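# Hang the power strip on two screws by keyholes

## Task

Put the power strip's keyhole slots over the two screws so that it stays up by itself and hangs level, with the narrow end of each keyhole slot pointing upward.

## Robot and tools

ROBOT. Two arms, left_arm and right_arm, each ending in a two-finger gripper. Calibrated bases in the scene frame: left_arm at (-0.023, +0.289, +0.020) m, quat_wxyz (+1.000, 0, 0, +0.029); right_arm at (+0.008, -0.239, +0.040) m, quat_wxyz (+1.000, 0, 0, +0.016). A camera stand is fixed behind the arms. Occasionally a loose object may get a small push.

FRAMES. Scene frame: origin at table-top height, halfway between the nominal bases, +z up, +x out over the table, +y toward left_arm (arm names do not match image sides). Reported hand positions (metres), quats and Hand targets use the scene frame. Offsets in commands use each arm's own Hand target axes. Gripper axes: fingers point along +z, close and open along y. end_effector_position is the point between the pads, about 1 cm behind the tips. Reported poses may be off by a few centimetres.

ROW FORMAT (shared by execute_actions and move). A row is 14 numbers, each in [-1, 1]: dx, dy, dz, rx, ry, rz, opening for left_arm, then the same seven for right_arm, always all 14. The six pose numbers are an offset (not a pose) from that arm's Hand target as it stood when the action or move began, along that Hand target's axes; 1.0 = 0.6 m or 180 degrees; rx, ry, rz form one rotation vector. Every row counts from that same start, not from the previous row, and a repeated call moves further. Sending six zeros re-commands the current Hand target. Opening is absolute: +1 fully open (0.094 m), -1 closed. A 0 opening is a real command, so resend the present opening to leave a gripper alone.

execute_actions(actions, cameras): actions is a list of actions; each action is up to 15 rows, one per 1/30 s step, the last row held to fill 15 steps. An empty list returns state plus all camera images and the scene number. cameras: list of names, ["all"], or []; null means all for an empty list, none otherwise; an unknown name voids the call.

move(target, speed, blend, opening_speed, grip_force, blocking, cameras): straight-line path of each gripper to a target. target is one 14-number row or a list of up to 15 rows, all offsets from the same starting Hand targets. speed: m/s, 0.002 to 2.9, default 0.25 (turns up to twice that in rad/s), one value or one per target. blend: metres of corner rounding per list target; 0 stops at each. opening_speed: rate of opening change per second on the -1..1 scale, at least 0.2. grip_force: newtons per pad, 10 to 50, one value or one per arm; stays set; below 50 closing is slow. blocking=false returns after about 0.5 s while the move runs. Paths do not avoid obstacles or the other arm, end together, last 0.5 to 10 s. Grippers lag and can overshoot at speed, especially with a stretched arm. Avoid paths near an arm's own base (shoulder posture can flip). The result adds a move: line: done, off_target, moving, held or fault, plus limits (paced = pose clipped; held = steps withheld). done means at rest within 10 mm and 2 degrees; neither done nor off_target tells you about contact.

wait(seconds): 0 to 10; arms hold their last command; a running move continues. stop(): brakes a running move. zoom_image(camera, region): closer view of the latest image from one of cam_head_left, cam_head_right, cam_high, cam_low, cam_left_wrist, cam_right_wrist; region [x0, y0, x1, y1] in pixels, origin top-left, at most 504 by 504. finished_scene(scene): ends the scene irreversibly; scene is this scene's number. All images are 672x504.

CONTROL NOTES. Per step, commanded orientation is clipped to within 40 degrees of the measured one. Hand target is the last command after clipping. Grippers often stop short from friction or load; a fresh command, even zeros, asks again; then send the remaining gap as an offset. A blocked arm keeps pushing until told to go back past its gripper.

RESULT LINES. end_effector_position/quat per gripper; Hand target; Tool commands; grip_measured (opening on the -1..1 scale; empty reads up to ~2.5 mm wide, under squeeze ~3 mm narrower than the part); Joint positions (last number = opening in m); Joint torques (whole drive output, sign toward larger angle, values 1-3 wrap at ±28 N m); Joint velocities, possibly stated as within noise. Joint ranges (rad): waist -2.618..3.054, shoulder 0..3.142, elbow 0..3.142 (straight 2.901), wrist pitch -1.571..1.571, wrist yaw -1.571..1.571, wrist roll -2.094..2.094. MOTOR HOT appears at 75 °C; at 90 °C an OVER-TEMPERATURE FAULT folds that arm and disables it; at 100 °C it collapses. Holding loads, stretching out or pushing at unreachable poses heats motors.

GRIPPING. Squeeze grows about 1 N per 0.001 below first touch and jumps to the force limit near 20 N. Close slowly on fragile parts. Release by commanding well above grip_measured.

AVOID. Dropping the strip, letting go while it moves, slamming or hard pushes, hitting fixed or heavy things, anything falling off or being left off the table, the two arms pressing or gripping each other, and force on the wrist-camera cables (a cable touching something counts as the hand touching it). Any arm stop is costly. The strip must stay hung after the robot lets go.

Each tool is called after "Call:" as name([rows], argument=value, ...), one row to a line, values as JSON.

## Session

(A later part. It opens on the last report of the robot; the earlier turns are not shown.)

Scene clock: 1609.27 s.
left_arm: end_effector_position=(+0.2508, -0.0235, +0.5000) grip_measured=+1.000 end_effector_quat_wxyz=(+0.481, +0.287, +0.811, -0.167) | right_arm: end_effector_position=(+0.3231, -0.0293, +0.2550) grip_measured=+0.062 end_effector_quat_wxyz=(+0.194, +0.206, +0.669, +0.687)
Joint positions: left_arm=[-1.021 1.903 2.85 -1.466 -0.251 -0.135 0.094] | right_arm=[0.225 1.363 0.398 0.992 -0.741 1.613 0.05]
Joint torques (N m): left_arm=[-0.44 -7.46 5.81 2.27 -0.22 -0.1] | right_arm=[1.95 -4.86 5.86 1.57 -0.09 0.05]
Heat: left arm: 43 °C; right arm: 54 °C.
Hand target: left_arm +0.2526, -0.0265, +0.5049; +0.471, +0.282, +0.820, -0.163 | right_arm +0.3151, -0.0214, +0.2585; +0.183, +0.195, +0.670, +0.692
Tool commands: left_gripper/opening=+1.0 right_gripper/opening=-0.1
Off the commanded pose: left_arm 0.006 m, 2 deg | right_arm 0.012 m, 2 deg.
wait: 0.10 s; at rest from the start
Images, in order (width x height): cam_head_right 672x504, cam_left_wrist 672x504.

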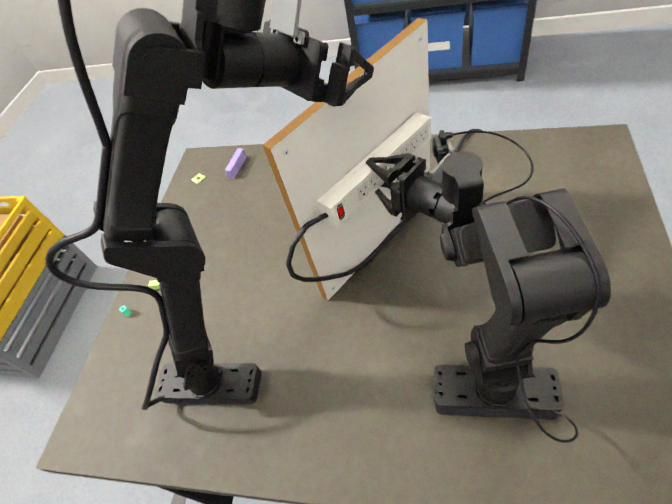

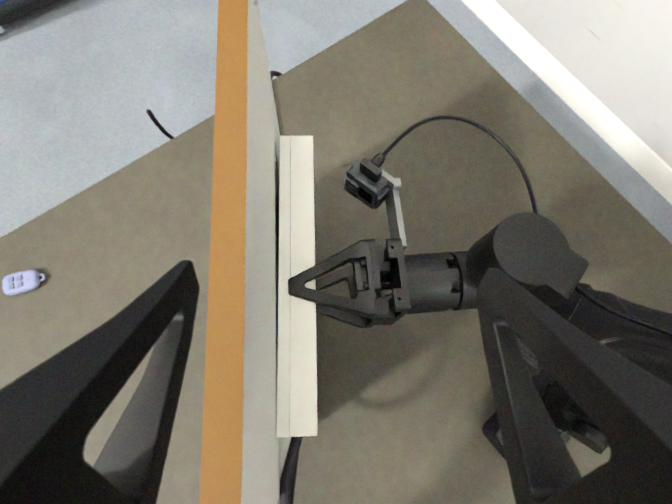

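Call:
move(target=[0,0,0,0,0,0,1.0, 0,0,0.003,0,0,-0.006,-0.1], speed=0.01)

Call:
wait(seconds=0.1, cameras=["cam_left_wrist","cam_head_right"])

Call:
zoom_image(camera="cam_left_wrist", region=[265, 125, 335, 225])

Call:
zoom_image(camera="cam_head_right", region=[300, 180, 340, 220])

Call:
zoom_image(camera="cam_head_right", region=[400, 95, 440, 135])

Scene clock: 1622.33 s.
left_arm: end_effector_position=(+0.2508, -0.0235, +0.5000) grip_measured=+1.000 end_effector_quat_wxyz=(+0.481, +0.287, +0.811, -0.167) | right_arm: end_effector_position=(+0.3231, -0.0292, +0.2550) grip_measured=+0.062 end_effector_quat_wxyz=(+0.195, +0.204, +0.669, +0.687)
Joint positions: left_arm=[-1.021 1.903 2.85 -1.466 -0.251 -0.135 0.094] | right_arm=[0.226 1.363 0.398 0.992 -0.74 1.609 0.05]
Joint torques (N m): left_arm=[-0.44 -7.45 5.81 2.26 -0.21 -0.1] | right_arm=[2.3 -4.42 6.12 1.58 -0.06 -0.07]
Heat: left arm: 43 °C; right arm: 54 °C.
Hand target: left_arm +0.2526, -0.0265, +0.5049; +0.471, +0.282, +0.820, -0.163 | right_arm +0.3159, -0.0198, +0.2585; +0.189, +0.188, +0.672, +0.691
Off the commanded pose: left_arm 0.006 m, 2 deg | right_arm 0.012 m, 2 deg.
elbow stopped short (left arm): the move would have taken joint 3 (elbow) straighter than the controller allows.
move: off_target (right_arm)

Scene clock: 1622.43 s.
left_arm: end_effector_position=(+0.2508, -0.0235, +0.5000) grip_measured=+1.000 end_effector_quat_wxyz=(+0.481, +0.287, +0.811, -0.167) | right_arm: end_effector_position=(+0.3231, -0.0292, +0.2550) grip_measured=+0.062 end_effector_quat_wxyz=(+0.195, +0.204, +0.669, +0.687)
Joint positions: left_arm=[-1.021 1.903 2.85 -1.466 -0.251 -0.135 0.094] | right_arm=[0.226 1.363 0.398 0.992 -0.74 1.609 0.05]
Joint torques (N m): left_arm=[-0.44 -7.46 5.81 2.26 -0.22 -0.1] | right_arm=[2.32 -4.4 6.09 1.59 -0.06 -0.07]
Heat: left arm: 43 °C; right arm: 54 °C.
Hand target: left_arm +0.2526, -0.0265, +0.5049; +0.471, +0.282, +0.820, -0.163 | right_arm +0.3159, -0.0198, +0.2585; +0.189, +0.188, +0.672, +0.691
Tool commands: left_gripper/opening=+1.0 right_gripper/opening=-0.1
Off the commanded pose: left_arm 0.006 m, 2 deg | right_arm 0.012 m, 2 deg.
wait: 0.10 s; no rest
Images, in order (width x height): cam_head_right 672x504, cam_left_wrist 672x504.

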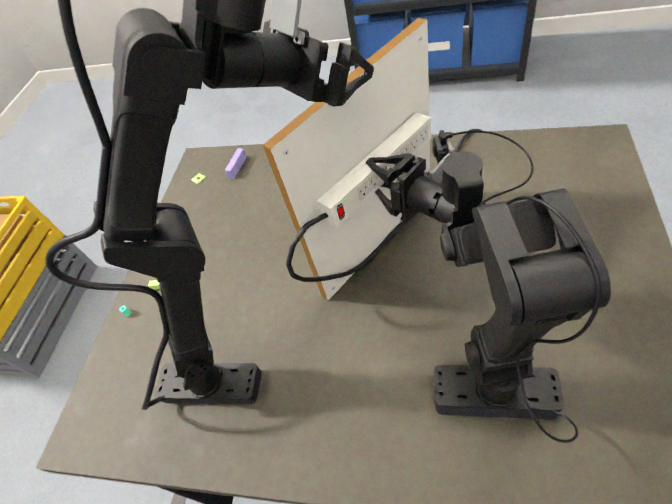

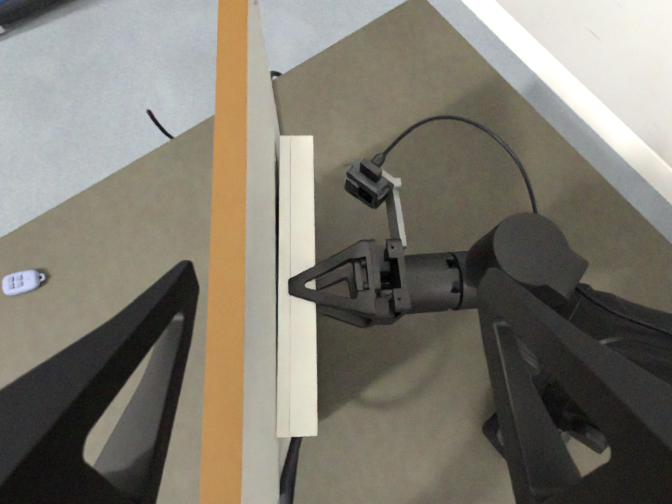

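Scaled by 5.040.

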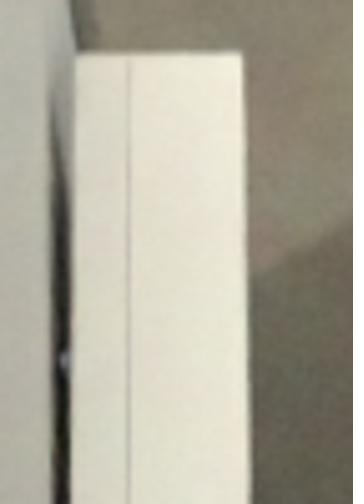

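Scaled by 12.600.

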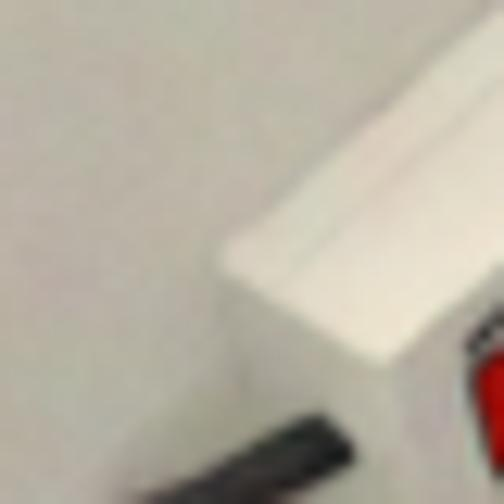

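Scaled by 12.600.

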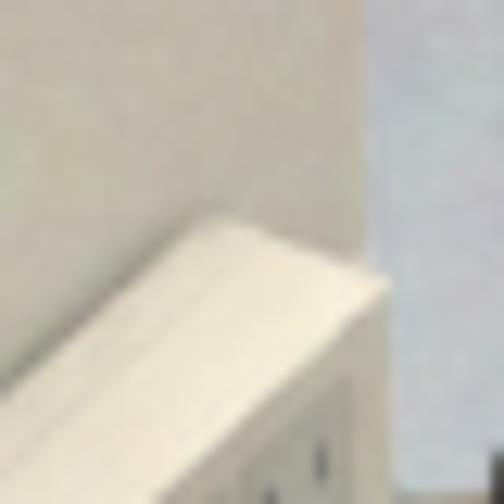

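Call:
move(target=[0,0,0,0,0,0,1.0, 0,0,-0.003,0,0,-0.007,-0.1], speed=0.01)

Call:
wait(seconds=0.1, cameras=["cam_left_wrist"])

Call:
zoom_image(camera="cam_left_wrist", region=[265, 125, 335, 225])

Scene clock: 1627.50 s.
left_arm: end_effector_position=(+0.2508, -0.0235, +0.5000) grip_measured=+1.000 end_effector_quat_wxyz=(+0.481, +0.287, +0.811, -0.167) | right_arm: end_effector_position=(+0.3231, -0.0292, +0.2550) grip_measured=+0.062 end_effector_quat_wxyz=(+0.196, +0.204, +0.670, +0.687)
Joint positions: left_arm=[-1.021 1.903 2.85 -1.466 -0.251 -0.135 0.094] | right_arm=[0.226 1.363 0.398 0.992 -0.74 1.607 0.05]
Joint torques (N m): left_arm=[-0.46 -7.46 5.82 2.26 -0.21 -0.1] | right_arm=[1.87 -4.75 5.74 1.6 -0.12 -0.25]
Heat: left arm: 43 °C; right arm: 54 °C.
Hand target: left_arm +0.2526, -0.0265, +0.5049; +0.471, +0.282, +0.820, -0.163 | right_arm +0.3150, -0.0214, +0.2585; +0.197, +0.181, +0.674, +0.689
Off the commanded pose: left_arm 0.006 m, 2 deg | right_arm 0.012 m, 3 deg.
elbow stopped short (left arm): the move would have taken joint 3 (elbow) straighter than the controller allows.
move: off_target (right_arm)

Scene clock: 1627.60 s.
left_arm: end_effector_position=(+0.2508, -0.0235, +0.5000) grip_measured=+1.000 end_effector_quat_wxyz=(+0.481, +0.287, +0.811, -0.167) | right_arm: end_effector_position=(+0.3231, -0.0292, +0.2550) grip_measured=+0.062 end_effector_quat_wxyz=(+0.196, +0.204, +0.670, +0.687)
Joint positions: left_arm=[-1.021 1.903 2.85 -1.466 -0.251 -0.135 0.094] | right_arm=[0.226 1.363 0.398 0.992 -0.74 1.607 0.05]
Joint torques (N m): left_arm=[-0.44 -7.46 5.81 2.27 -0.21 -0.1] | right_arm=[1.91 -4.77 5.78 1.6 -0.11 -0.23]
Heat: left arm: 43 °C; right arm: 54 °C.
Hand target: left_arm +0.2526, -0.0265, +0.5049; +0.471, +0.282, +0.820, -0.163 | right_arm +0.3150, -0.0214, +0.2585; +0.197, +0.181, +0.674, +0.689
Tool commands: left_gripper/opening=+1.0 right_gripper/opening=-0.1
Off the commanded pose: left_arm 0.006 m, 2 deg | right_arm 0.012 m, 3 deg.
wait: 0.10 s; no rest
Images, in order (width x height): cam_left_wrist 672x504.

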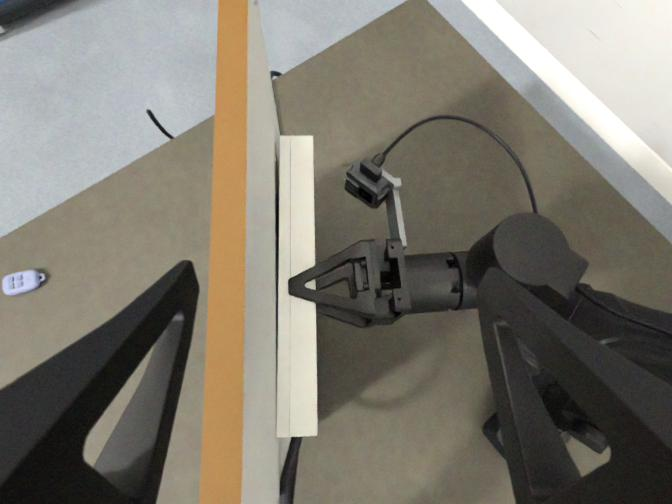

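Scaled by 5.040.

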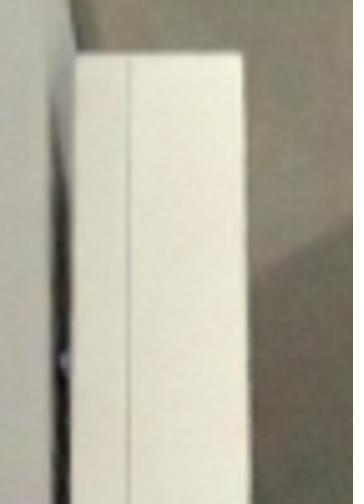

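Call:
move(target=[0,0,0,0,0,0,1.0, 0,0.002,-0.006,0.002,0,0,-0.1], speed=0.01)

Call:
wait(seconds=0.1, cameras=["cam_left_wrist"])

Call:
zoom_image(camera="cam_left_wrist", region=[265, 125, 335, 225])

Call:
zoom_image(camera="cam_left_wrist", region=[265, 350, 335, 450])

Scene clock: 1637.10 s.
left_arm: end_effector_position=(+0.2508, -0.0235, +0.5000) grip_measured=+1.000 end_effector_quat_wxyz=(+0.481, +0.287, +0.811, -0.167) | right_arm: end_effector_position=(+0.3226, -0.0299, +0.2556) grip_measured=+0.062 end_effector_quat_wxyz=(+0.201, +0.202, +0.672, +0.684)
Joint positions: left_arm=[-1.021 1.903 2.85 -1.466 -0.251 -0.135 0.094] | right_arm=[0.226 1.35 0.398 0.974 -0.736 1.592 0.05]
Joint torques (N m): left_arm=[-0.44 -7.46 5.82 2.26 -0.21 -0.09] | right_arm=[0.98 -5.65 5.63 1.49 -0.3 -0.19]
Heat: left arm: 43 °C; right arm: 54 °C.
Hand target: left_arm +0.2526, -0.0265, +0.5049; +0.471, +0.282, +0.820, -0.163 | right_arm +0.3131, -0.0244, +0.2595; +0.196, +0.182, +0.676, +0.686
Off the commanded pose: left_arm 0.006 m, 2 deg | right_arm 0.012 m, 2 deg.
elbow stopped short (left arm): the move would have taken joint 3 (elbow) straighter than the controller allows.
move: off_target (right_arm)

Scene clock: 1637.20 s.
left_arm: end_effector_position=(+0.2508, -0.0235, +0.5000) grip_measured=+1.000 end_effector_quat_wxyz=(+0.481, +0.287, +0.811, -0.167) | right_arm: end_effector_position=(+0.3226, -0.0299, +0.2556) grip_measured=+0.062 end_effector_quat_wxyz=(+0.201, +0.202, +0.672, +0.684)
Joint positions: left_arm=[-1.021 1.903 2.85 -1.466 -0.251 -0.135 0.094] | right_arm=[0.226 1.35 0.398 0.974 -0.736 1.592 0.05]
Joint torques (N m): left_arm=[-0.44 -7.46 5.81 2.27 -0.21 -0.1] | right_arm=[1.03 -5.67 5.68 1.5 -0.31 -0.16]
Heat: left arm: 43 °C; right arm: 54 °C.
Hand target: left_arm +0.2526, -0.0265, +0.5049; +0.471, +0.282, +0.820, -0.163 | right_arm +0.3131, -0.0244, +0.2595; +0.196, +0.182, +0.676, +0.686
Tool commands: left_gripper/opening=+1.0 right_gripper/opening=-0.1
Off the commanded pose: left_arm 0.006 m, 2 deg | right_arm 0.012 m, 2 deg.
wait: 0.10 s; no rest
Images, in order (width x height): cam_left_wrist 672x504.

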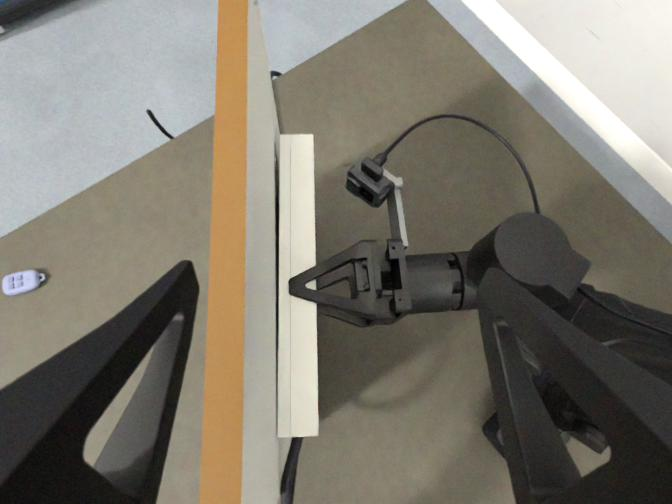

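Scaled by 5.040.

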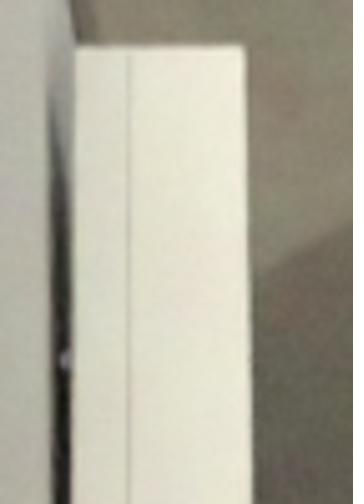

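Scaled by 5.040.

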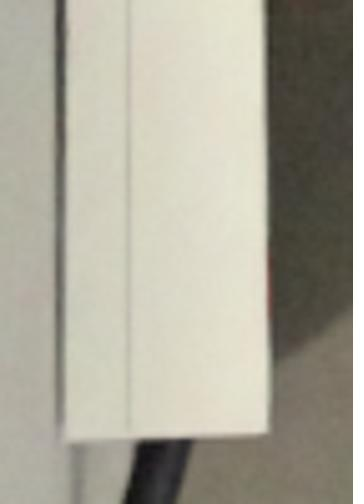

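Call:
move(target=[0,0,0,0,0,0,1.0, 0,0,0.009,0,0,0,-0.1], speed=0.01)

Call:
wait(seconds=0.1, cameras=["cam_left_wrist"])

Call:
zoom_image(camera="cam_left_wrist", region=[265, 125, 335, 225])

Scene clock: 1641.00 s.
left_arm: end_effector_position=(+0.2508, -0.0235, +0.5000) grip_measured=+1.000 end_effector_quat_wxyz=(+0.481, +0.287, +0.811, -0.167) | right_arm: end_effector_position=(+0.3231, -0.0286, +0.2544) grip_measured=+0.062 end_effector_quat_wxyz=(+0.205, +0.202, +0.673, +0.681)
Joint positions: left_arm=[-1.021 1.903 2.85 -1.466 -0.251 -0.135 0.094] | right_arm=[0.234 1.35 0.398 0.968 -0.721 1.579 0.05]
Joint torques (N m): left_arm=[-0.46 -7.46 5.82 2.27 -0.22 -0.1] | right_arm=[1.59 -4.27 6.68 1.59 -0.29 -0.05]
Heat: left arm: 43 °C; right arm: 54 °C.
Hand target: left_arm +0.2526, -0.0265, +0.5049; +0.471, +0.282, +0.820, -0.163 | right_arm +0.3160, -0.0199, +0.2597; +0.196, +0.182, +0.676, +0.686
Off the commanded pose: left_arm 0.006 m, 2 deg | right_arm 0.012 m, 3 deg.
elbow stopped short (left arm): the move would have taken joint 3 (elbow) straighter than the controller allows.
move: off_target (right_arm)

Scene clock: 1641.10 s.
left_arm: end_effector_position=(+0.2508, -0.0235, +0.5000) grip_measured=+1.000 end_effector_quat_wxyz=(+0.481, +0.287, +0.811, -0.167) | right_arm: end_effector_position=(+0.3231, -0.0286, +0.2544) grip_measured=+0.062 end_effector_quat_wxyz=(+0.205, +0.202, +0.673, +0.681)
Joint positions: left_arm=[-1.021 1.903 2.85 -1.466 -0.251 -0.135 0.094] | right_arm=[0.234 1.35 0.398 0.968 -0.721 1.579 0.05]
Joint torques (N m): left_arm=[-0.44 -7.46 5.81 2.27 -0.21 -0.1] | right_arm=[1.58 -4.25 6.61 1.58 -0.29 -0.06]
Heat: left arm: 43 °C; right arm: 54 °C.
Hand target: left_arm +0.2526, -0.0265, +0.5049; +0.471, +0.282, +0.820, -0.163 | right_arm +0.3160, -0.0199, +0.2597; +0.196, +0.182, +0.676, +0.686
Tool commands: left_gripper/opening=+1.0 right_gripper/opening=-0.1
Off the commanded pose: left_arm 0.006 m, 2 deg | right_arm 0.012 m, 3 deg.
wait: 0.10 s; no rest
Images, in order (width x height): cam_left_wrist 672x504.

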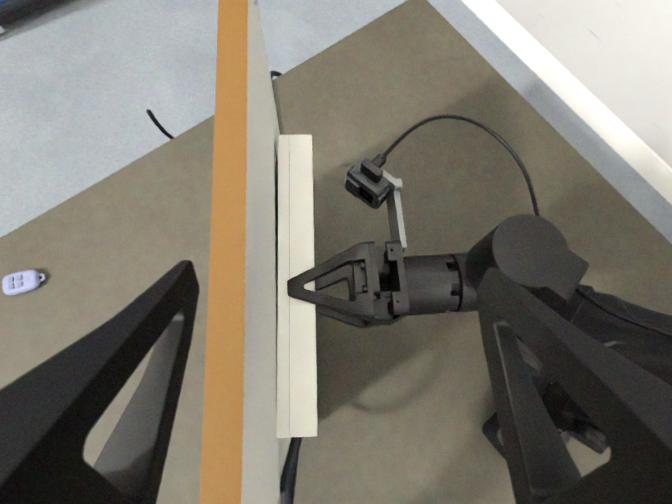

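Scaled by 5.040.

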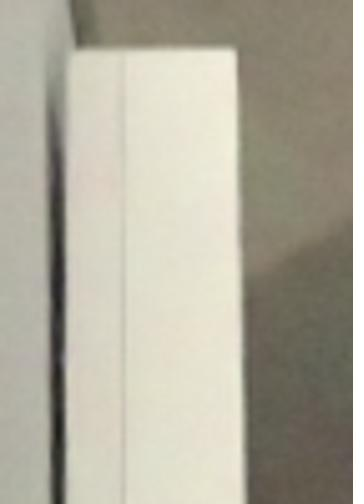

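Call:
move(target=[0,0,0,0,0,0,1.0, 0,0,0.008,0,0,0,-0.1], speed=0.01)

Call:
wait(seconds=0.1, cameras=["cam_left_wrist"])

Call:
zoom_image(camera="cam_left_wrist", region=[265, 125, 335, 225])

Call:
zoom_image(camera="cam_left_wrist", region=[265, 350, 335, 450])

Scene clock: 1645.53 s.
left_arm: end_effector_position=(+0.2508, -0.0235, +0.5000) grip_measured=+1.000 end_effector_quat_wxyz=(+0.481, +0.287, +0.811, -0.167) | right_arm: end_effector_position=(+0.3236, -0.0280, +0.2543) grip_measured=+0.062 end_effector_quat_wxyz=(+0.208, +0.203, +0.673, +0.680)
Joint positions: left_arm=[-1.021 1.903 2.85 -1.466 -0.251 -0.135 0.094] | right_arm=[0.24 1.35 0.398 0.967 -0.709 1.578 0.05]
Joint torques (N m): left_arm=[-0.46 -7.47 5.82 2.27 -0.21 -0.1] | right_arm=[2.25 -3.04 7.58 1.6 -0.27 -0.04]
Heat: left arm: 43 °C; right arm: 54 °C.
Hand target: left_arm +0.2526, -0.0265, +0.5049; +0.471, +0.282, +0.820, -0.163 | right_arm +0.3184, -0.0158, +0.2597; +0.196, +0.182, +0.676, +0.686
Off the commanded pose: left_arm 0.006 m, 2 deg | right_arm 0.014 m, 3 deg.
elbow stopped short (left arm): the move would have taken joint 3 (elbow) straighter than the controller allows.
move: off_target (right_arm)

Scene clock: 1645.63 s.
left_arm: end_effector_position=(+0.2508, -0.0235, +0.5000) grip_measured=+1.000 end_effector_quat_wxyz=(+0.481, +0.287, +0.811, -0.167) | right_arm: end_effector_position=(+0.3236, -0.0280, +0.2543) grip_measured=+0.062 end_effector_quat_wxyz=(+0.208, +0.203, +0.673, +0.680)
Joint positions: left_arm=[-1.021 1.903 2.85 -1.466 -0.251 -0.135 0.094] | right_arm=[0.24 1.35 0.398 0.967 -0.709 1.578 0.05]
Joint torques (N m): left_arm=[-0.44 -7.46 5.79 2.26 -0.21 -0.1] | right_arm=[2.24 -3.11 7.5 1.62 -0.28 -0.04]
Heat: left arm: 43 °C; right arm: 54 °C.
Hand target: left_arm +0.2526, -0.0265, +0.5049; +0.471, +0.282, +0.820, -0.163 | right_arm +0.3184, -0.0158, +0.2597; +0.196, +0.182, +0.676, +0.686
Tool commands: left_gripper/opening=+1.0 right_gripper/opening=-0.1
Off the commanded pose: left_arm 0.006 m, 2 deg | right_arm 0.014 m, 3 deg.
wait: 0.10 s; no rest
Images, in order (width x height): cam_left_wrist 672x504.

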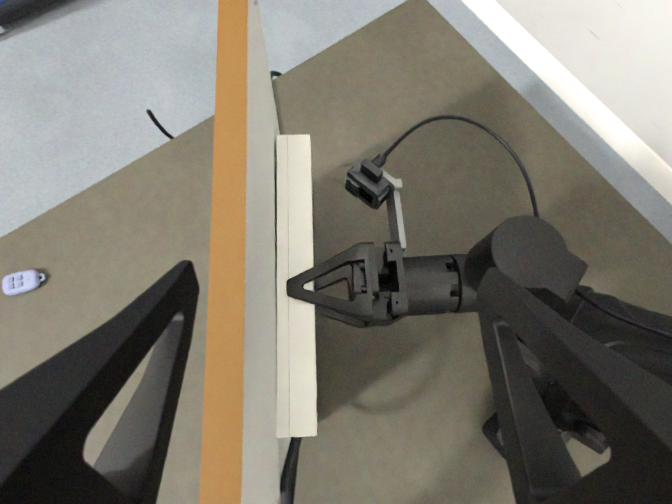

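Scaled by 5.040.

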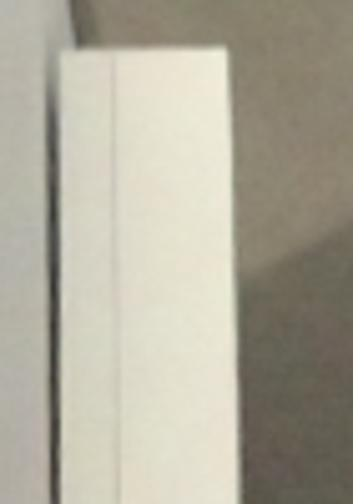

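Scaled by 5.040.

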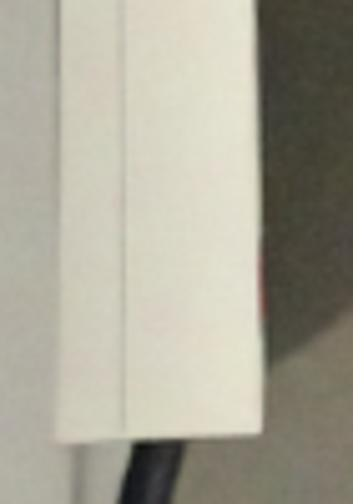

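Call:
move(target=[0,0,0,0,0,0,1.0, 0,0,0.007,0,0,0,-0.1], speed=0.01)

Call:
wait(seconds=0.1, cameras=["cam_left_wrist","cam_head_right"])

Call:
zoom_image(camera="cam_left_wrist", region=[265, 125, 335, 225])

Call:
zoom_image(camera="cam_head_right", region=[290, 90, 440, 230])

Scene clock: 1650.27 s.
left_arm: end_effector_position=(+0.2508, -0.0235, +0.5000) grip_measured=+1.000 end_effector_quat_wxyz=(+0.481, +0.287, +0.811, -0.167) | right_arm: end_effector_position=(+0.3246, -0.0269, +0.2534) grip_measured=+0.062 end_effector_quat_wxyz=(+0.210, +0.206, +0.673, +0.679)
Joint positions: left_arm=[-1.021 1.903 2.85 -1.466 -0.251 -0.135 0.094] | right_arm=[0.248 1.354 0.398 0.968 -0.693 1.577 0.05]
Joint torques (N m): left_arm=[-0.46 -7.47 5.81 2.26 -0.21 -0.1] | right_arm=[2.5 -2.4 8.29 1.63 -0.32 -0.04]
Heat: left arm: 43 °C; right arm: 55 °C.
Hand target: left_arm +0.2526, -0.0265, +0.5049; +0.471, +0.282, +0.820, -0.163 | right_arm +0.3206, -0.0122, +0.2599; +0.196, +0.182, +0.676, +0.686
Off the commanded pose: left_arm 0.006 m, 2 deg | right_arm 0.017 m, 3 deg.
elbow stopped short (left arm): the move would have taken joint 3 (elbow) straighter than the controller allows.
move: off_target (right_arm)

Scene clock: 1650.37 s.
left_arm: end_effector_position=(+0.2508, -0.0235, +0.5000) grip_measured=+1.000 end_effector_quat_wxyz=(+0.481, +0.287, +0.811, -0.167) | right_arm: end_effector_position=(+0.3246, -0.0269, +0.2534) grip_measured=+0.062 end_effector_quat_wxyz=(+0.210, +0.206, +0.673, +0.679)
Joint positions: left_arm=[-1.021 1.903 2.85 -1.466 -0.251 -0.135 0.094] | right_arm=[0.248 1.354 0.398 0.968 -0.693 1.577 0.05]
Joint torques (N m): left_arm=[-0.44 -7.46 5.82 2.26 -0.22 -0.1] | right_arm=[2.47 -2.37 8.29 1.64 -0.31 -0.05]
Heat: left arm: 43 °C; right arm: 55 °C.
Hand target: left_arm +0.2526, -0.0265, +0.5049; +0.471, +0.282, +0.820, -0.163 | right_arm +0.3206, -0.0122, +0.2599; +0.196, +0.182, +0.676, +0.686
Tool commands: left_gripper/opening=+1.0 right_gripper/opening=-0.1
Off the commanded pose: left_arm 0.006 m, 2 deg | right_arm 0.017 m, 3 deg.
wait: 0.10 s; no rest
Images, in order (width x height): cam_head_right 672x504, cam_left_wrist 672x504.

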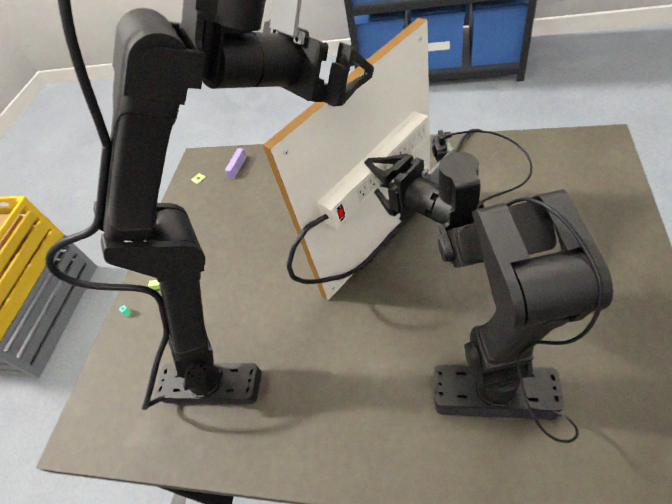

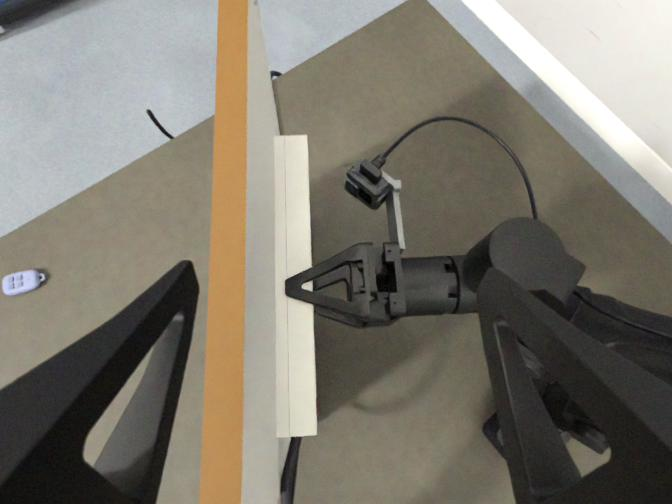

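Scaled by 5.040.

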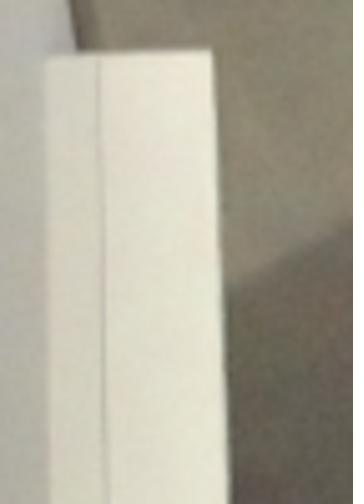

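Scaled by 3.360.

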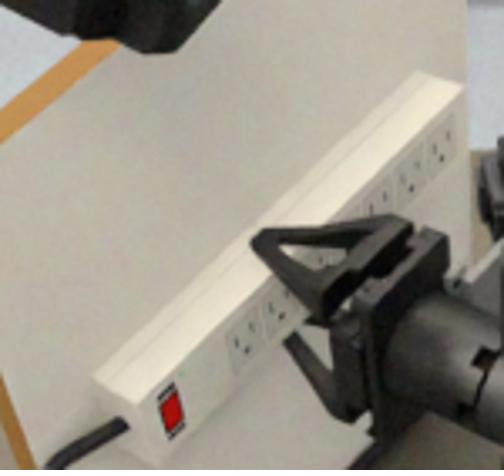

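Call:
move(target=[0,0,0,0,0,0,1.0, 0,0,-0.012,0,0,0,-0.1], speed=0.015)

Call:
move(target=[0,0,0,0,0,0,1.0, 0,-0.01,0,0,0,0.002,-0.1], speed=0.015)

Call:
wait(seconds=0.1, cameras=["cam_left_wrist","cam_head_right"])

Call:
zoom_image(camera="cam_head_right", region=[290, 90, 440, 230])

Scene clock: 1657.57 s.
left_arm: end_effector_position=(+0.2508, -0.0235, +0.5000) grip_measured=+1.000 end_effector_quat_wxyz=(+0.481, +0.287, +0.811, -0.167) | right_arm: end_effector_position=(+0.3246, -0.0269, +0.2534) grip_measured=+0.062 end_effector_quat_wxyz=(+0.210, +0.206, +0.673, +0.679)
Joint positions: left_arm=[-1.021 1.903 2.85 -1.466 -0.251 -0.135 0.094] | right_arm=[0.248 1.354 0.398 0.968 -0.693 1.578 0.05]
Joint torques (N m): left_arm=[-0.46 -7.46 5.81 2.26 -0.22 -0.1] | right_arm=[0.88 -4.11 6.97 1.61 -0.56 -0.03]
Heat: left arm: 43 °C; right arm: 56 °C.
Hand target: left_arm +0.2526, -0.0265, +0.5049; +0.471, +0.282, +0.820, -0.163 | right_arm +0.3169, -0.0184, +0.2597; +0.196, +0.182, +0.676, +0.687
Off the commanded pose: left_arm 0.006 m, 2 deg | right_arm 0.013 m, 3 deg.
elbow stopped short (left arm): the move would have taken joint 3 (elbow) straighter than the controller allows.
move: off_target (right_arm)

Scene clock: 1658.37 s.
left_arm: end_effector_position=(+0.2508, -0.0235, +0.5000) grip_measured=+1.000 end_effector_quat_wxyz=(+0.481, +0.287, +0.811, -0.167) | right_arm: end_effector_position=(+0.3247, -0.0268, +0.2537) grip_measured=+0.062 end_effector_quat_wxyz=(+0.210, +0.205, +0.672, +0.680)
Joint positions: left_arm=[-1.021 1.903 2.85 -1.466 -0.251 -0.135 0.094] | right_arm=[0.247 1.358 0.398 0.977 -0.697 1.579 0.05]
Joint torques (N m): left_arm=[-0.46 -7.47 5.81 2.27 -0.21 -0.1] | right_arm=[0.98 -2.66 5.98 1.86 -0.51 0]
Heat: left arm: 43 °C; right arm: 56 °C.
Hand target: left_arm +0.2526, -0.0265, +0.5049; +0.471, +0.282, +0.820, -0.163 | right_arm +0.3170, -0.0183, +0.2537; +0.194, +0.184, +0.676, +0.687
Off the commanded pose: left_arm 0.006 m, 2 deg | right_arm 0.011 m, 3 deg.
elbow stopped short (left arm): the move would have taken joint 3 (elbow) straighter than the controller allows.
move: off_target (right_arm)

Scene clock: 1658.47 s.
left_arm: end_effector_position=(+0.2508, -0.0235, +0.5000) grip_measured=+1.000 end_effector_quat_wxyz=(+0.481, +0.287, +0.811, -0.167) | right_arm: end_effector_position=(+0.3247, -0.0268, +0.2537) grip_measured=+0.062 end_effector_quat_wxyz=(+0.210, +0.205, +0.672, +0.680)
Joint positions: left_arm=[-1.021 1.903 2.85 -1.466 -0.251 -0.135 0.094] | right_arm=[0.247 1.358 0.398 0.977 -0.697 1.579 0.05]
Joint torques (N m): left_arm=[-0.47 -7.46 5.82 2.27 -0.21 -0.1] | right_arm=[1.03 -2.58 6.01 1.84 -0.5 -0.01]
Heat: left arm: 43 °C; right arm: 56 °C.
Hand target: left_arm +0.2526, -0.0265, +0.5049; +0.471, +0.282, +0.820, -0.163 | right_arm +0.3170, -0.0183, +0.2537; +0.194, +0.184, +0.676, +0.687
Tool commands: left_gripper/opening=+1.0 right_gripper/opening=-0.1
Off the commanded pose: left_arm 0.006 m, 2 deg | right_arm 0.011 m, 3 deg.
wait: 0.10 s; no rest
Images, in order (width x height): cam_head_right 672x504, cam_left_wrist 672x504.

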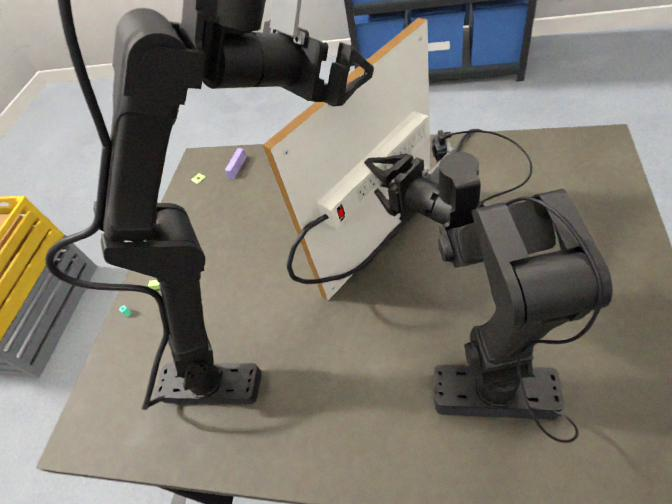

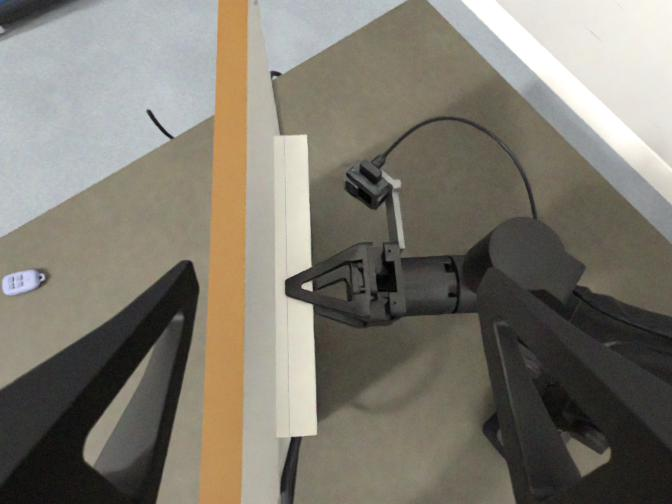

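Scaled by 3.360.

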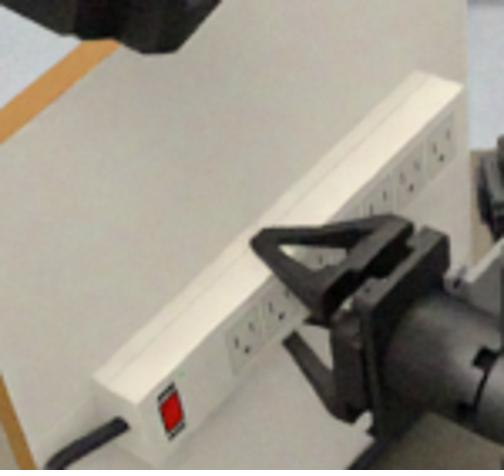

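Call:
move(target=[0,0,0,0,0,0,1.0, 0,-0.012,-0.002,0,0,0.002,-0.1], speed=0.015)

Call:
move(target=[0,0,0,0,0,0,1.0, 0,-0.010,0,0,0,0.002,-0.1], speed=0.015)

Call:
wait(seconds=0.1, cameras=["cam_left_wrist","cam_head_right"])

Call:
zoom_image(camera="cam_head_right", region=[290, 90, 440, 230])

Scene clock: 1663.10 s.
left_arm: end_effector_position=(+0.2508, -0.0235, +0.5000) grip_measured=+1.000 end_effector_quat_wxyz=(+0.481, +0.287, +0.811, -0.167) | right_arm: end_effector_position=(+0.3248, -0.0267, +0.2532) grip_measured=+0.062 end_effector_quat_wxyz=(+0.210, +0.201, +0.667, +0.686)
Joint positions: left_arm=[-1.021 1.903 2.85 -1.466 -0.251 -0.135 0.094] | right_arm=[0.244 1.383 0.391 1.03 -0.706 1.591 0.05]
Joint torques (N m): left_arm=[-0.46 -7.45 5.81 2.26 -0.21 -0.1] | right_arm=[1.03 -2.41 5.11 1.79 -0.42 -0.07]
Heat: left arm: 43 °C; right arm: 55 °C.
Hand target: left_arm +0.2526, -0.0265, +0.5049; +0.471, +0.282, +0.820, -0.163 | right_arm +0.3165, -0.0192, +0.2464; +0.192, +0.186, +0.675, +0.688
Off the commanded pose: left_arm 0.006 m, 2 deg | right_arm 0.013 m, 3 deg.
elbow stopped short (left arm): the move would have taken joint 3 (elbow) straighter than the controller allows.
move: off_target (right_arm)

Scene clock: 1664.00 s.
left_arm: end_effector_position=(+0.2508, -0.0235, +0.5000) grip_measured=+1.000 end_effector_quat_wxyz=(+0.481, +0.287, +0.811, -0.167) | right_arm: end_effector_position=(+0.3244, -0.0270, +0.2524) grip_measured=+0.062 end_effector_quat_wxyz=(+0.211, +0.198, +0.662, +0.692)
Joint positions: left_arm=[-1.021 1.903 2.85 -1.466 -0.251 -0.135 0.094] | right_arm=[0.242 1.408 0.379 1.09 -0.709 1.606 0.05]
Joint torques (N m): left_arm=[-0.46 -7.46 5.81 2.27 -0.21 -0.1] | right_arm=[1.14 -2.14 4.85 1.59 -0.39 -0.12]
Heat: left arm: 43 °C; right arm: 55 °C.
Hand target: left_arm +0.2526, -0.0265, +0.5049; +0.471, +0.282, +0.820, -0.163 | right_arm +0.3166, -0.0191, +0.2404; +0.190, +0.188, +0.674, +0.688
Off the commanded pose: left_arm 0.006 m, 2 deg | right_arm 0.016 m, 3 deg.
elbow stopped short (left arm): the move would have taken joint 3 (elbow) straighter than the controller allows.
move: off_target (right_arm)

Scene clock: 1664.10 s.
left_arm: end_effector_position=(+0.2508, -0.0235, +0.5000) grip_measured=+1.000 end_effector_quat_wxyz=(+0.481, +0.287, +0.811, -0.167) | right_arm: end_effector_position=(+0.3244, -0.0270, +0.2524) grip_measured=+0.062 end_effector_quat_wxyz=(+0.211, +0.198, +0.662, +0.692)
Joint positions: left_arm=[-1.021 1.903 2.85 -1.466 -0.251 -0.135 0.094] | right_arm=[0.242 1.408 0.379 1.09 -0.709 1.606 0.05]
Joint torques (N m): left_arm=[-0.46 -7.47 5.82 2.26 -0.21 -0.1] | right_arm=[1.16 -2.18 4.94 1.6 -0.38 -0.12]
Heat: left arm: 43 °C; right arm: 55 °C.
Hand target: left_arm +0.2526, -0.0265, +0.5049; +0.471, +0.282, +0.820, -0.163 | right_arm +0.3166, -0.0191, +0.2404; +0.190, +0.188, +0.675, +0.688
Tool commands: left_gripper/opening=+1.0 right_gripper/opening=-0.1
Off the commanded pose: left_arm 0.006 m, 2 deg | right_arm 0.016 m, 3 deg.
wait: 0.10 s; no rest
Images, in order (width x height): cam_head_right 672x504, cam_left_wrist 672x504.

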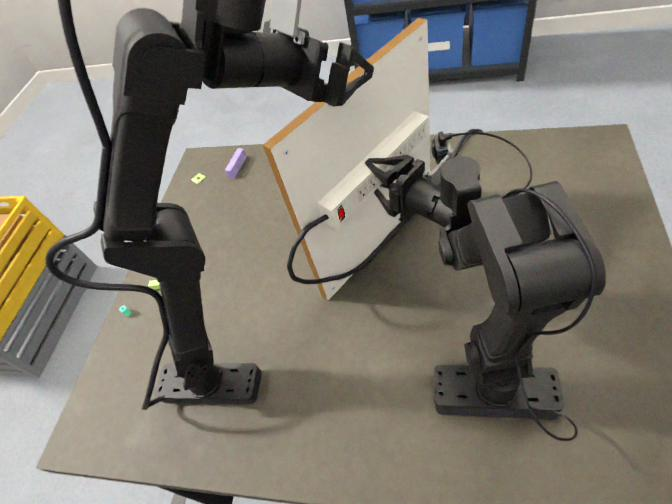

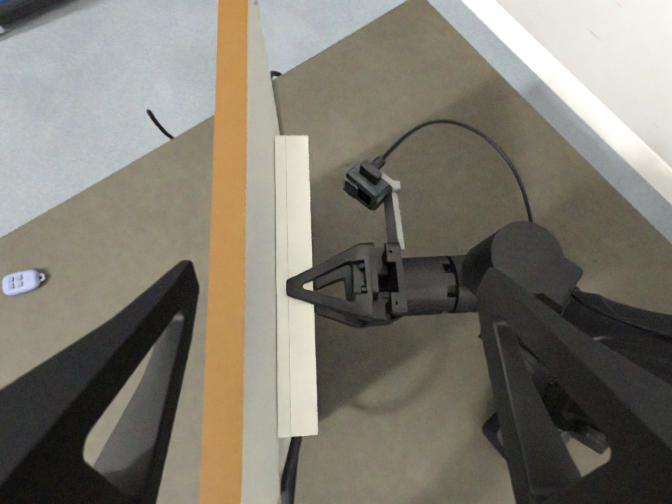

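Scaled by 3.360.

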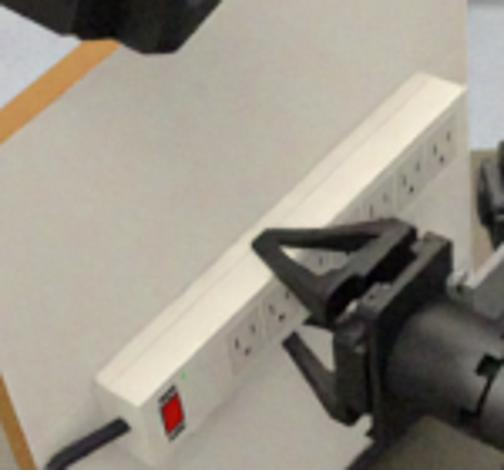

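Call:
move(target=[0,0,0,0,0,0,1.0, 0,0.012,-0.003,0.012,0,0.001,-0.1], speed=0.02)

Call:
move(target=[0,0,0,0,0,0,1.0, -0.008,0,0,0,0,0,-0.1], speed=0.02)

Call:
move(target=[0,0,0,0,0,0,1.0, -0.005,0,0,0,0,0,-0.1], speed=0.02)

Scene clock: 1673.90 s.
left_arm: end_effector_position=(+0.2508, -0.0235, +0.5000) grip_measured=+1.000 end_effector_quat_wxyz=(+0.481, +0.287, +0.811, -0.167) | right_arm: end_effector_position=(+0.3241, -0.0279, +0.2419) grip_measured=+0.062 end_effector_quat_wxyz=(+0.201, +0.212, +0.680, +0.672)
Joint positions: left_arm=[-1.021 1.903 2.85 -1.466 -0.251 -0.135 0.094] | right_arm=[0.242 1.372 0.387 0.963 -0.704 1.569 0.05]
Joint torques (N m): left_arm=[-0.44 -7.47 5.83 2.26 -0.21 -0.1] | right_arm=[0.73 -5.67 6.87 1.3 -0.53 -0.08]
Heat: left arm: 43 °C; right arm: 53 °C.
Hand target: left_arm +0.2526, -0.0265, +0.5049; +0.471, +0.282, +0.820, -0.163 | right_arm +0.3157, -0.0208, +0.2477; +0.185, +0.193, +0.687, +0.676
Off the commanded pose: left_arm 0.006 m, 2 deg | right_arm 0.012 m, 3 deg.
elbow stopped short (left arm): the move would have taken joint 3 (elbow) straighter than the controller allows.
move: off_target (right_arm)

Scene clock: 1674.67 s.
left_arm: end_effector_position=(+0.2508, -0.0235, +0.5000) grip_measured=+1.000 end_effector_quat_wxyz=(+0.481, +0.287, +0.811, -0.167) | right_arm: end_effector_position=(+0.3241, -0.0281, +0.2421) grip_measured=+0.062 end_effector_quat_wxyz=(+0.198, +0.210, +0.682, +0.672)
Joint positions: left_arm=[-1.021 1.903 2.85 -1.466 -0.251 -0.135 0.094] | right_arm=[0.237 1.372 0.392 0.955 -0.715 1.567 0.05]
Joint torques (N m): left_arm=[-0.46 -7.46 5.82 2.27 -0.22 -0.1] | right_arm=[-0.03 -4.51 7.46 1.39 -0.56 -0.04]
Heat: left arm: 43 °C; right arm: 53 °C.
Hand target: left_arm +0.2526, -0.0265, +0.5049; +0.471, +0.282, +0.820, -0.163 | right_arm +0.3197, -0.0232, +0.2476; +0.185, +0.193, +0.687, +0.676
Off the commanded pose: left_arm 0.006 m, 2 deg | right_arm 0.009 m, 3 deg.
elbow stopped short (left arm): the move would have taken joint 3 (elbow) straighter than the controller allows.
move: off_target (right_arm)

Scene clock: 1675.40 s.
left_arm: end_effector_position=(+0.2508, -0.0235, +0.5000) grip_measured=+1.000 end_effector_quat_wxyz=(+0.481, +0.287, +0.811, -0.167) | right_arm: end_effector_position=(+0.3241, -0.0284, +0.2422) grip_measured=+0.062 end_effector_quat_wxyz=(+0.195, +0.208, +0.683, +0.672)
Joint positions: left_arm=[-1.021 1.903 2.85 -1.466 -0.251 -0.135 0.094] | right_arm=[0.232 1.372 0.396 0.948 -0.728 1.565 0.05]
Joint torques (N m): left_arm=[-0.46 -7.46 5.82 2.27 -0.21 -0.1] | right_arm=[-0.36 -3.75 7.66 1.48 -0.54 -0.04]
Heat: left arm: 43 °C; right arm: 53 °C.
Hand target: left_arm +0.2526, -0.0265, +0.5049; +0.471, +0.282, +0.820, -0.163 | right_arm +0.3223, -0.0248, +0.2476; +0.185, +0.193, +0.687, +0.676
Off the commanded pose: left_arm 0.006 m, 2 deg | right_arm 0.007 m, 2 deg.
elbow stopped short (left arm): the move would have taken joint 3 (elbow) straighter than the controller allows.
move: done

Call:
wait(seconds=0.1, cameras=["cam_left_wrist","cam_head_right"])

Call:
zoom_image(camera="cam_head_right", region=[290, 90, 440, 230])

Call:
zoom_image(camera="cam_left_wrist", region=[265, 125, 335, 225])

Call:
zoom_image(camera="cam_left_wrist", region=[265, 350, 335, 450])

Scene clock: 1679.13 s.
left_arm: end_effector_position=(+0.2508, -0.0235, +0.5000) grip_measured=+1.000 end_effector_quat_wxyz=(+0.481, +0.287, +0.811, -0.167) | right_arm: end_effector_position=(+0.3241, -0.0285, +0.2422) grip_measured=+0.062 end_effector_quat_wxyz=(+0.196, +0.209, +0.683, +0.672)
Joint positions: left_arm=[-1.021 1.903 2.85 -1.466 -0.251 -0.135 0.094] | right_arm=[0.231 1.372 0.396 0.948 -0.728 1.565 0.05]
Joint torques (N m): left_arm=[-0.43 -7.46 5.82 2.27 -0.22 -0.1] | right_arm=[-0.36 -3.74 7.65 1.46 -0.53 -0.05]
Heat: left arm: 43 °C; right arm: 53 °C.
Hand target: left_arm +0.2526, -0.0265, +0.5049; +0.471, +0.282, +0.820, -0.163 | right_arm +0.3224, -0.0249, +0.2476; +0.185, +0.193, +0.687, +0.676
Tool commands: left_gripper/opening=+1.0 right_gripper/opening=-0.1
Off the commanded pose: left_arm 0.006 m, 2 deg | right_arm 0.007 m, 2 deg.
wait: 0.10 s; at rest from the start
Images, in order (width x height): cam_head_right 672x504, cam_left_wrist 672x504.

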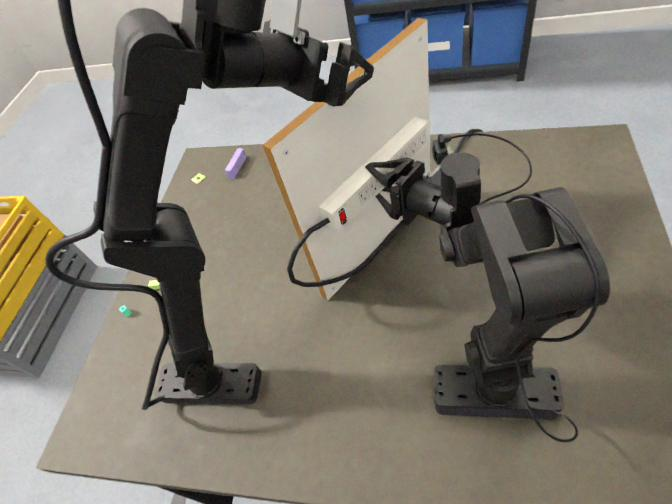

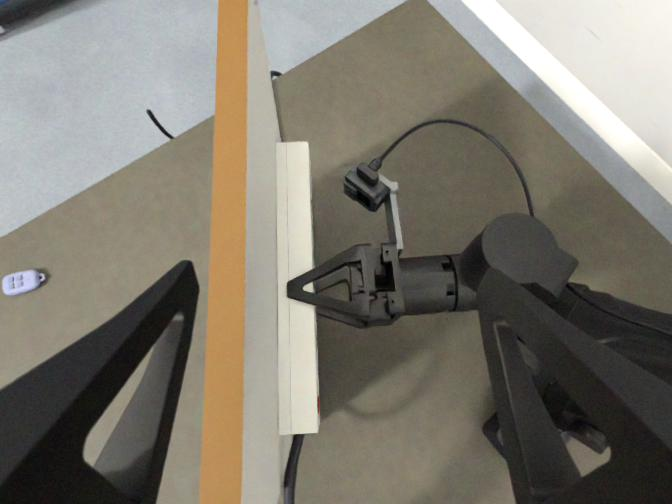

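Scaled by 3.360.

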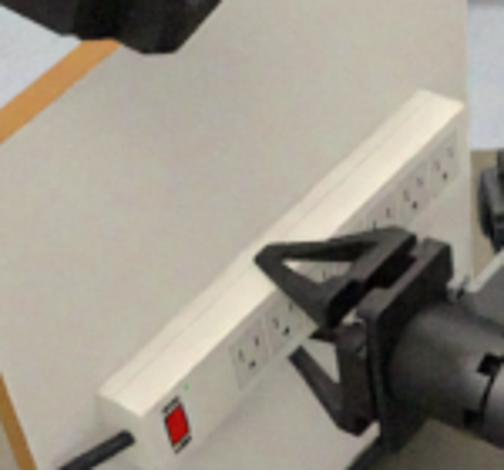

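Scaled by 5.040.

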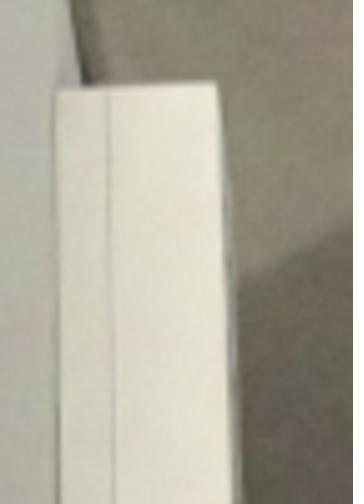

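Scaled by 5.040.

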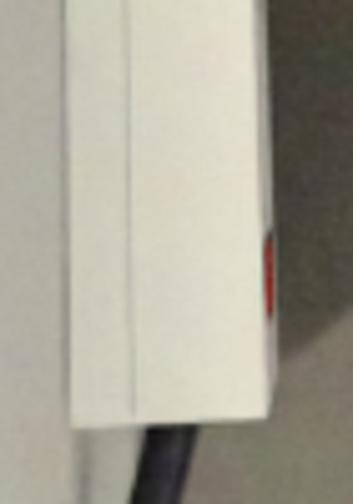

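Call:
move(target=[0,0,0,0,0,0,1.0, 0.002,-0.008,0,0.002,0,0.003,-0.1], speed=0.015)

Call:
wait(seconds=0.1, cameras=["cam_left_wrist","cam_head_right"])

Call:
zoom_image(camera="cam_head_right", region=[290, 90, 440, 230])

Scene clock: 1685.73 s.
left_arm: end_effector_position=(+0.2508, -0.0235, +0.5000) grip_measured=+1.000 end_effector_quat_wxyz=(+0.481, +0.287, +0.811, -0.167) | right_arm: end_effector_position=(+0.3241, -0.0285, +0.2422) grip_measured=+0.062 end_effector_quat_wxyz=(+0.196, +0.209, +0.683, +0.672)
Joint positions: left_arm=[-1.021 1.903 2.85 -1.466 -0.251 -0.135 0.094] | right_arm=[0.231 1.372 0.396 0.948 -0.728 1.565 0.05]
Joint torques (N m): left_arm=[-0.44 -7.46 5.82 2.26 -0.21 -0.1] | right_arm=[-0.13 -3.1 6.9 1.54 -0.51 -0.02]
Heat: left arm: 43 °C; right arm: 53 °C.
Hand target: left_arm +0.2526, -0.0265, +0.5049; +0.471, +0.282, +0.820, -0.163 | right_arm +0.3213, -0.0243, +0.2428; +0.182, +0.197, +0.688, +0.674
Off the commanded pose: left_arm 0.006 m, 2 deg | right_arm 0.005 m, 2 deg.
elbow stopped short (left arm): the move would have taken joint 3 (elbow) straighter than the controller allows.
move: done

Scene clock: 1685.83 s.
left_arm: end_effector_position=(+0.2508, -0.0235, +0.5000) grip_measured=+1.000 end_effector_quat_wxyz=(+0.481, +0.287, +0.811, -0.167) | right_arm: end_effector_position=(+0.3241, -0.0285, +0.2422) grip_measured=+0.062 end_effector_quat_wxyz=(+0.196, +0.209, +0.683, +0.672)
Joint positions: left_arm=[-1.021 1.903 2.85 -1.466 -0.251 -0.135 0.094] | right_arm=[0.231 1.372 0.396 0.948 -0.728 1.565 0.05]
Joint torques (N m): left_arm=[-0.44 -7.46 5.82 2.26 -0.21 -0.1] | right_arm=[-0.16 -3.03 6.93 1.53 -0.5 -0.03]
Heat: left arm: 43 °C; right arm: 53 °C.
Hand target: left_arm +0.2526, -0.0265, +0.5049; +0.471, +0.282, +0.820, -0.163 | right_arm +0.3213, -0.0243, +0.2428; +0.182, +0.197, +0.688, +0.674
Tool commands: left_gripper/opening=+1.0 right_gripper/opening=-0.1
Off the commanded pose: left_arm 0.006 m, 2 deg | right_arm 0.005 m, 2 deg.
wait: 0.10 s; no rest
Images, in order (width x height): cam_head_right 672x504, cam_left_wrist 672x504.

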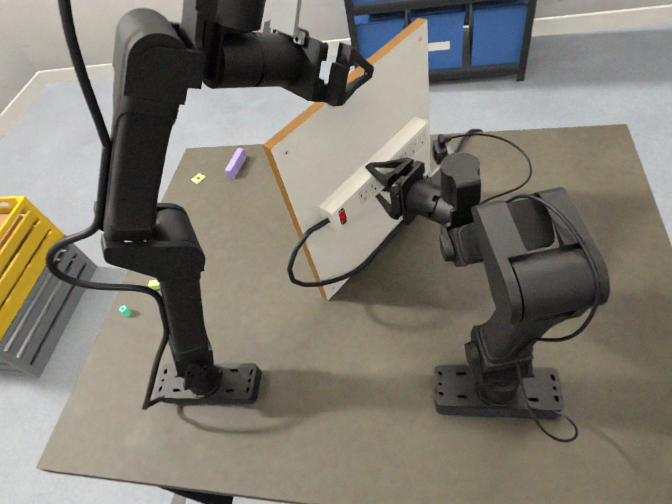

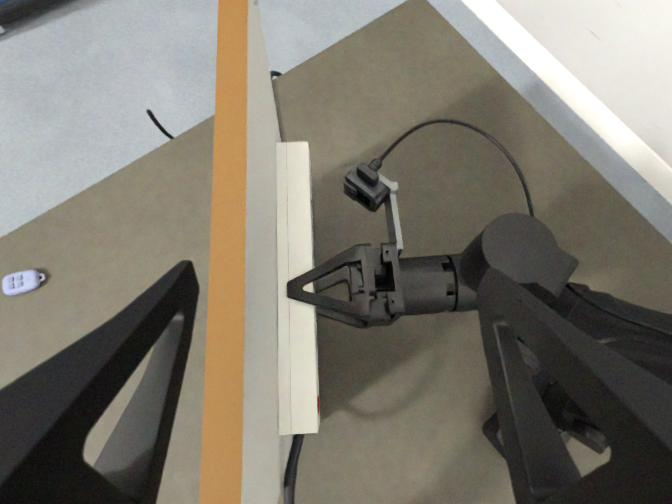

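Scaled by 3.360.

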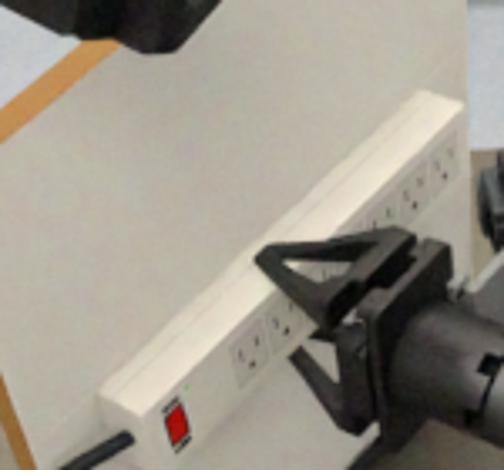

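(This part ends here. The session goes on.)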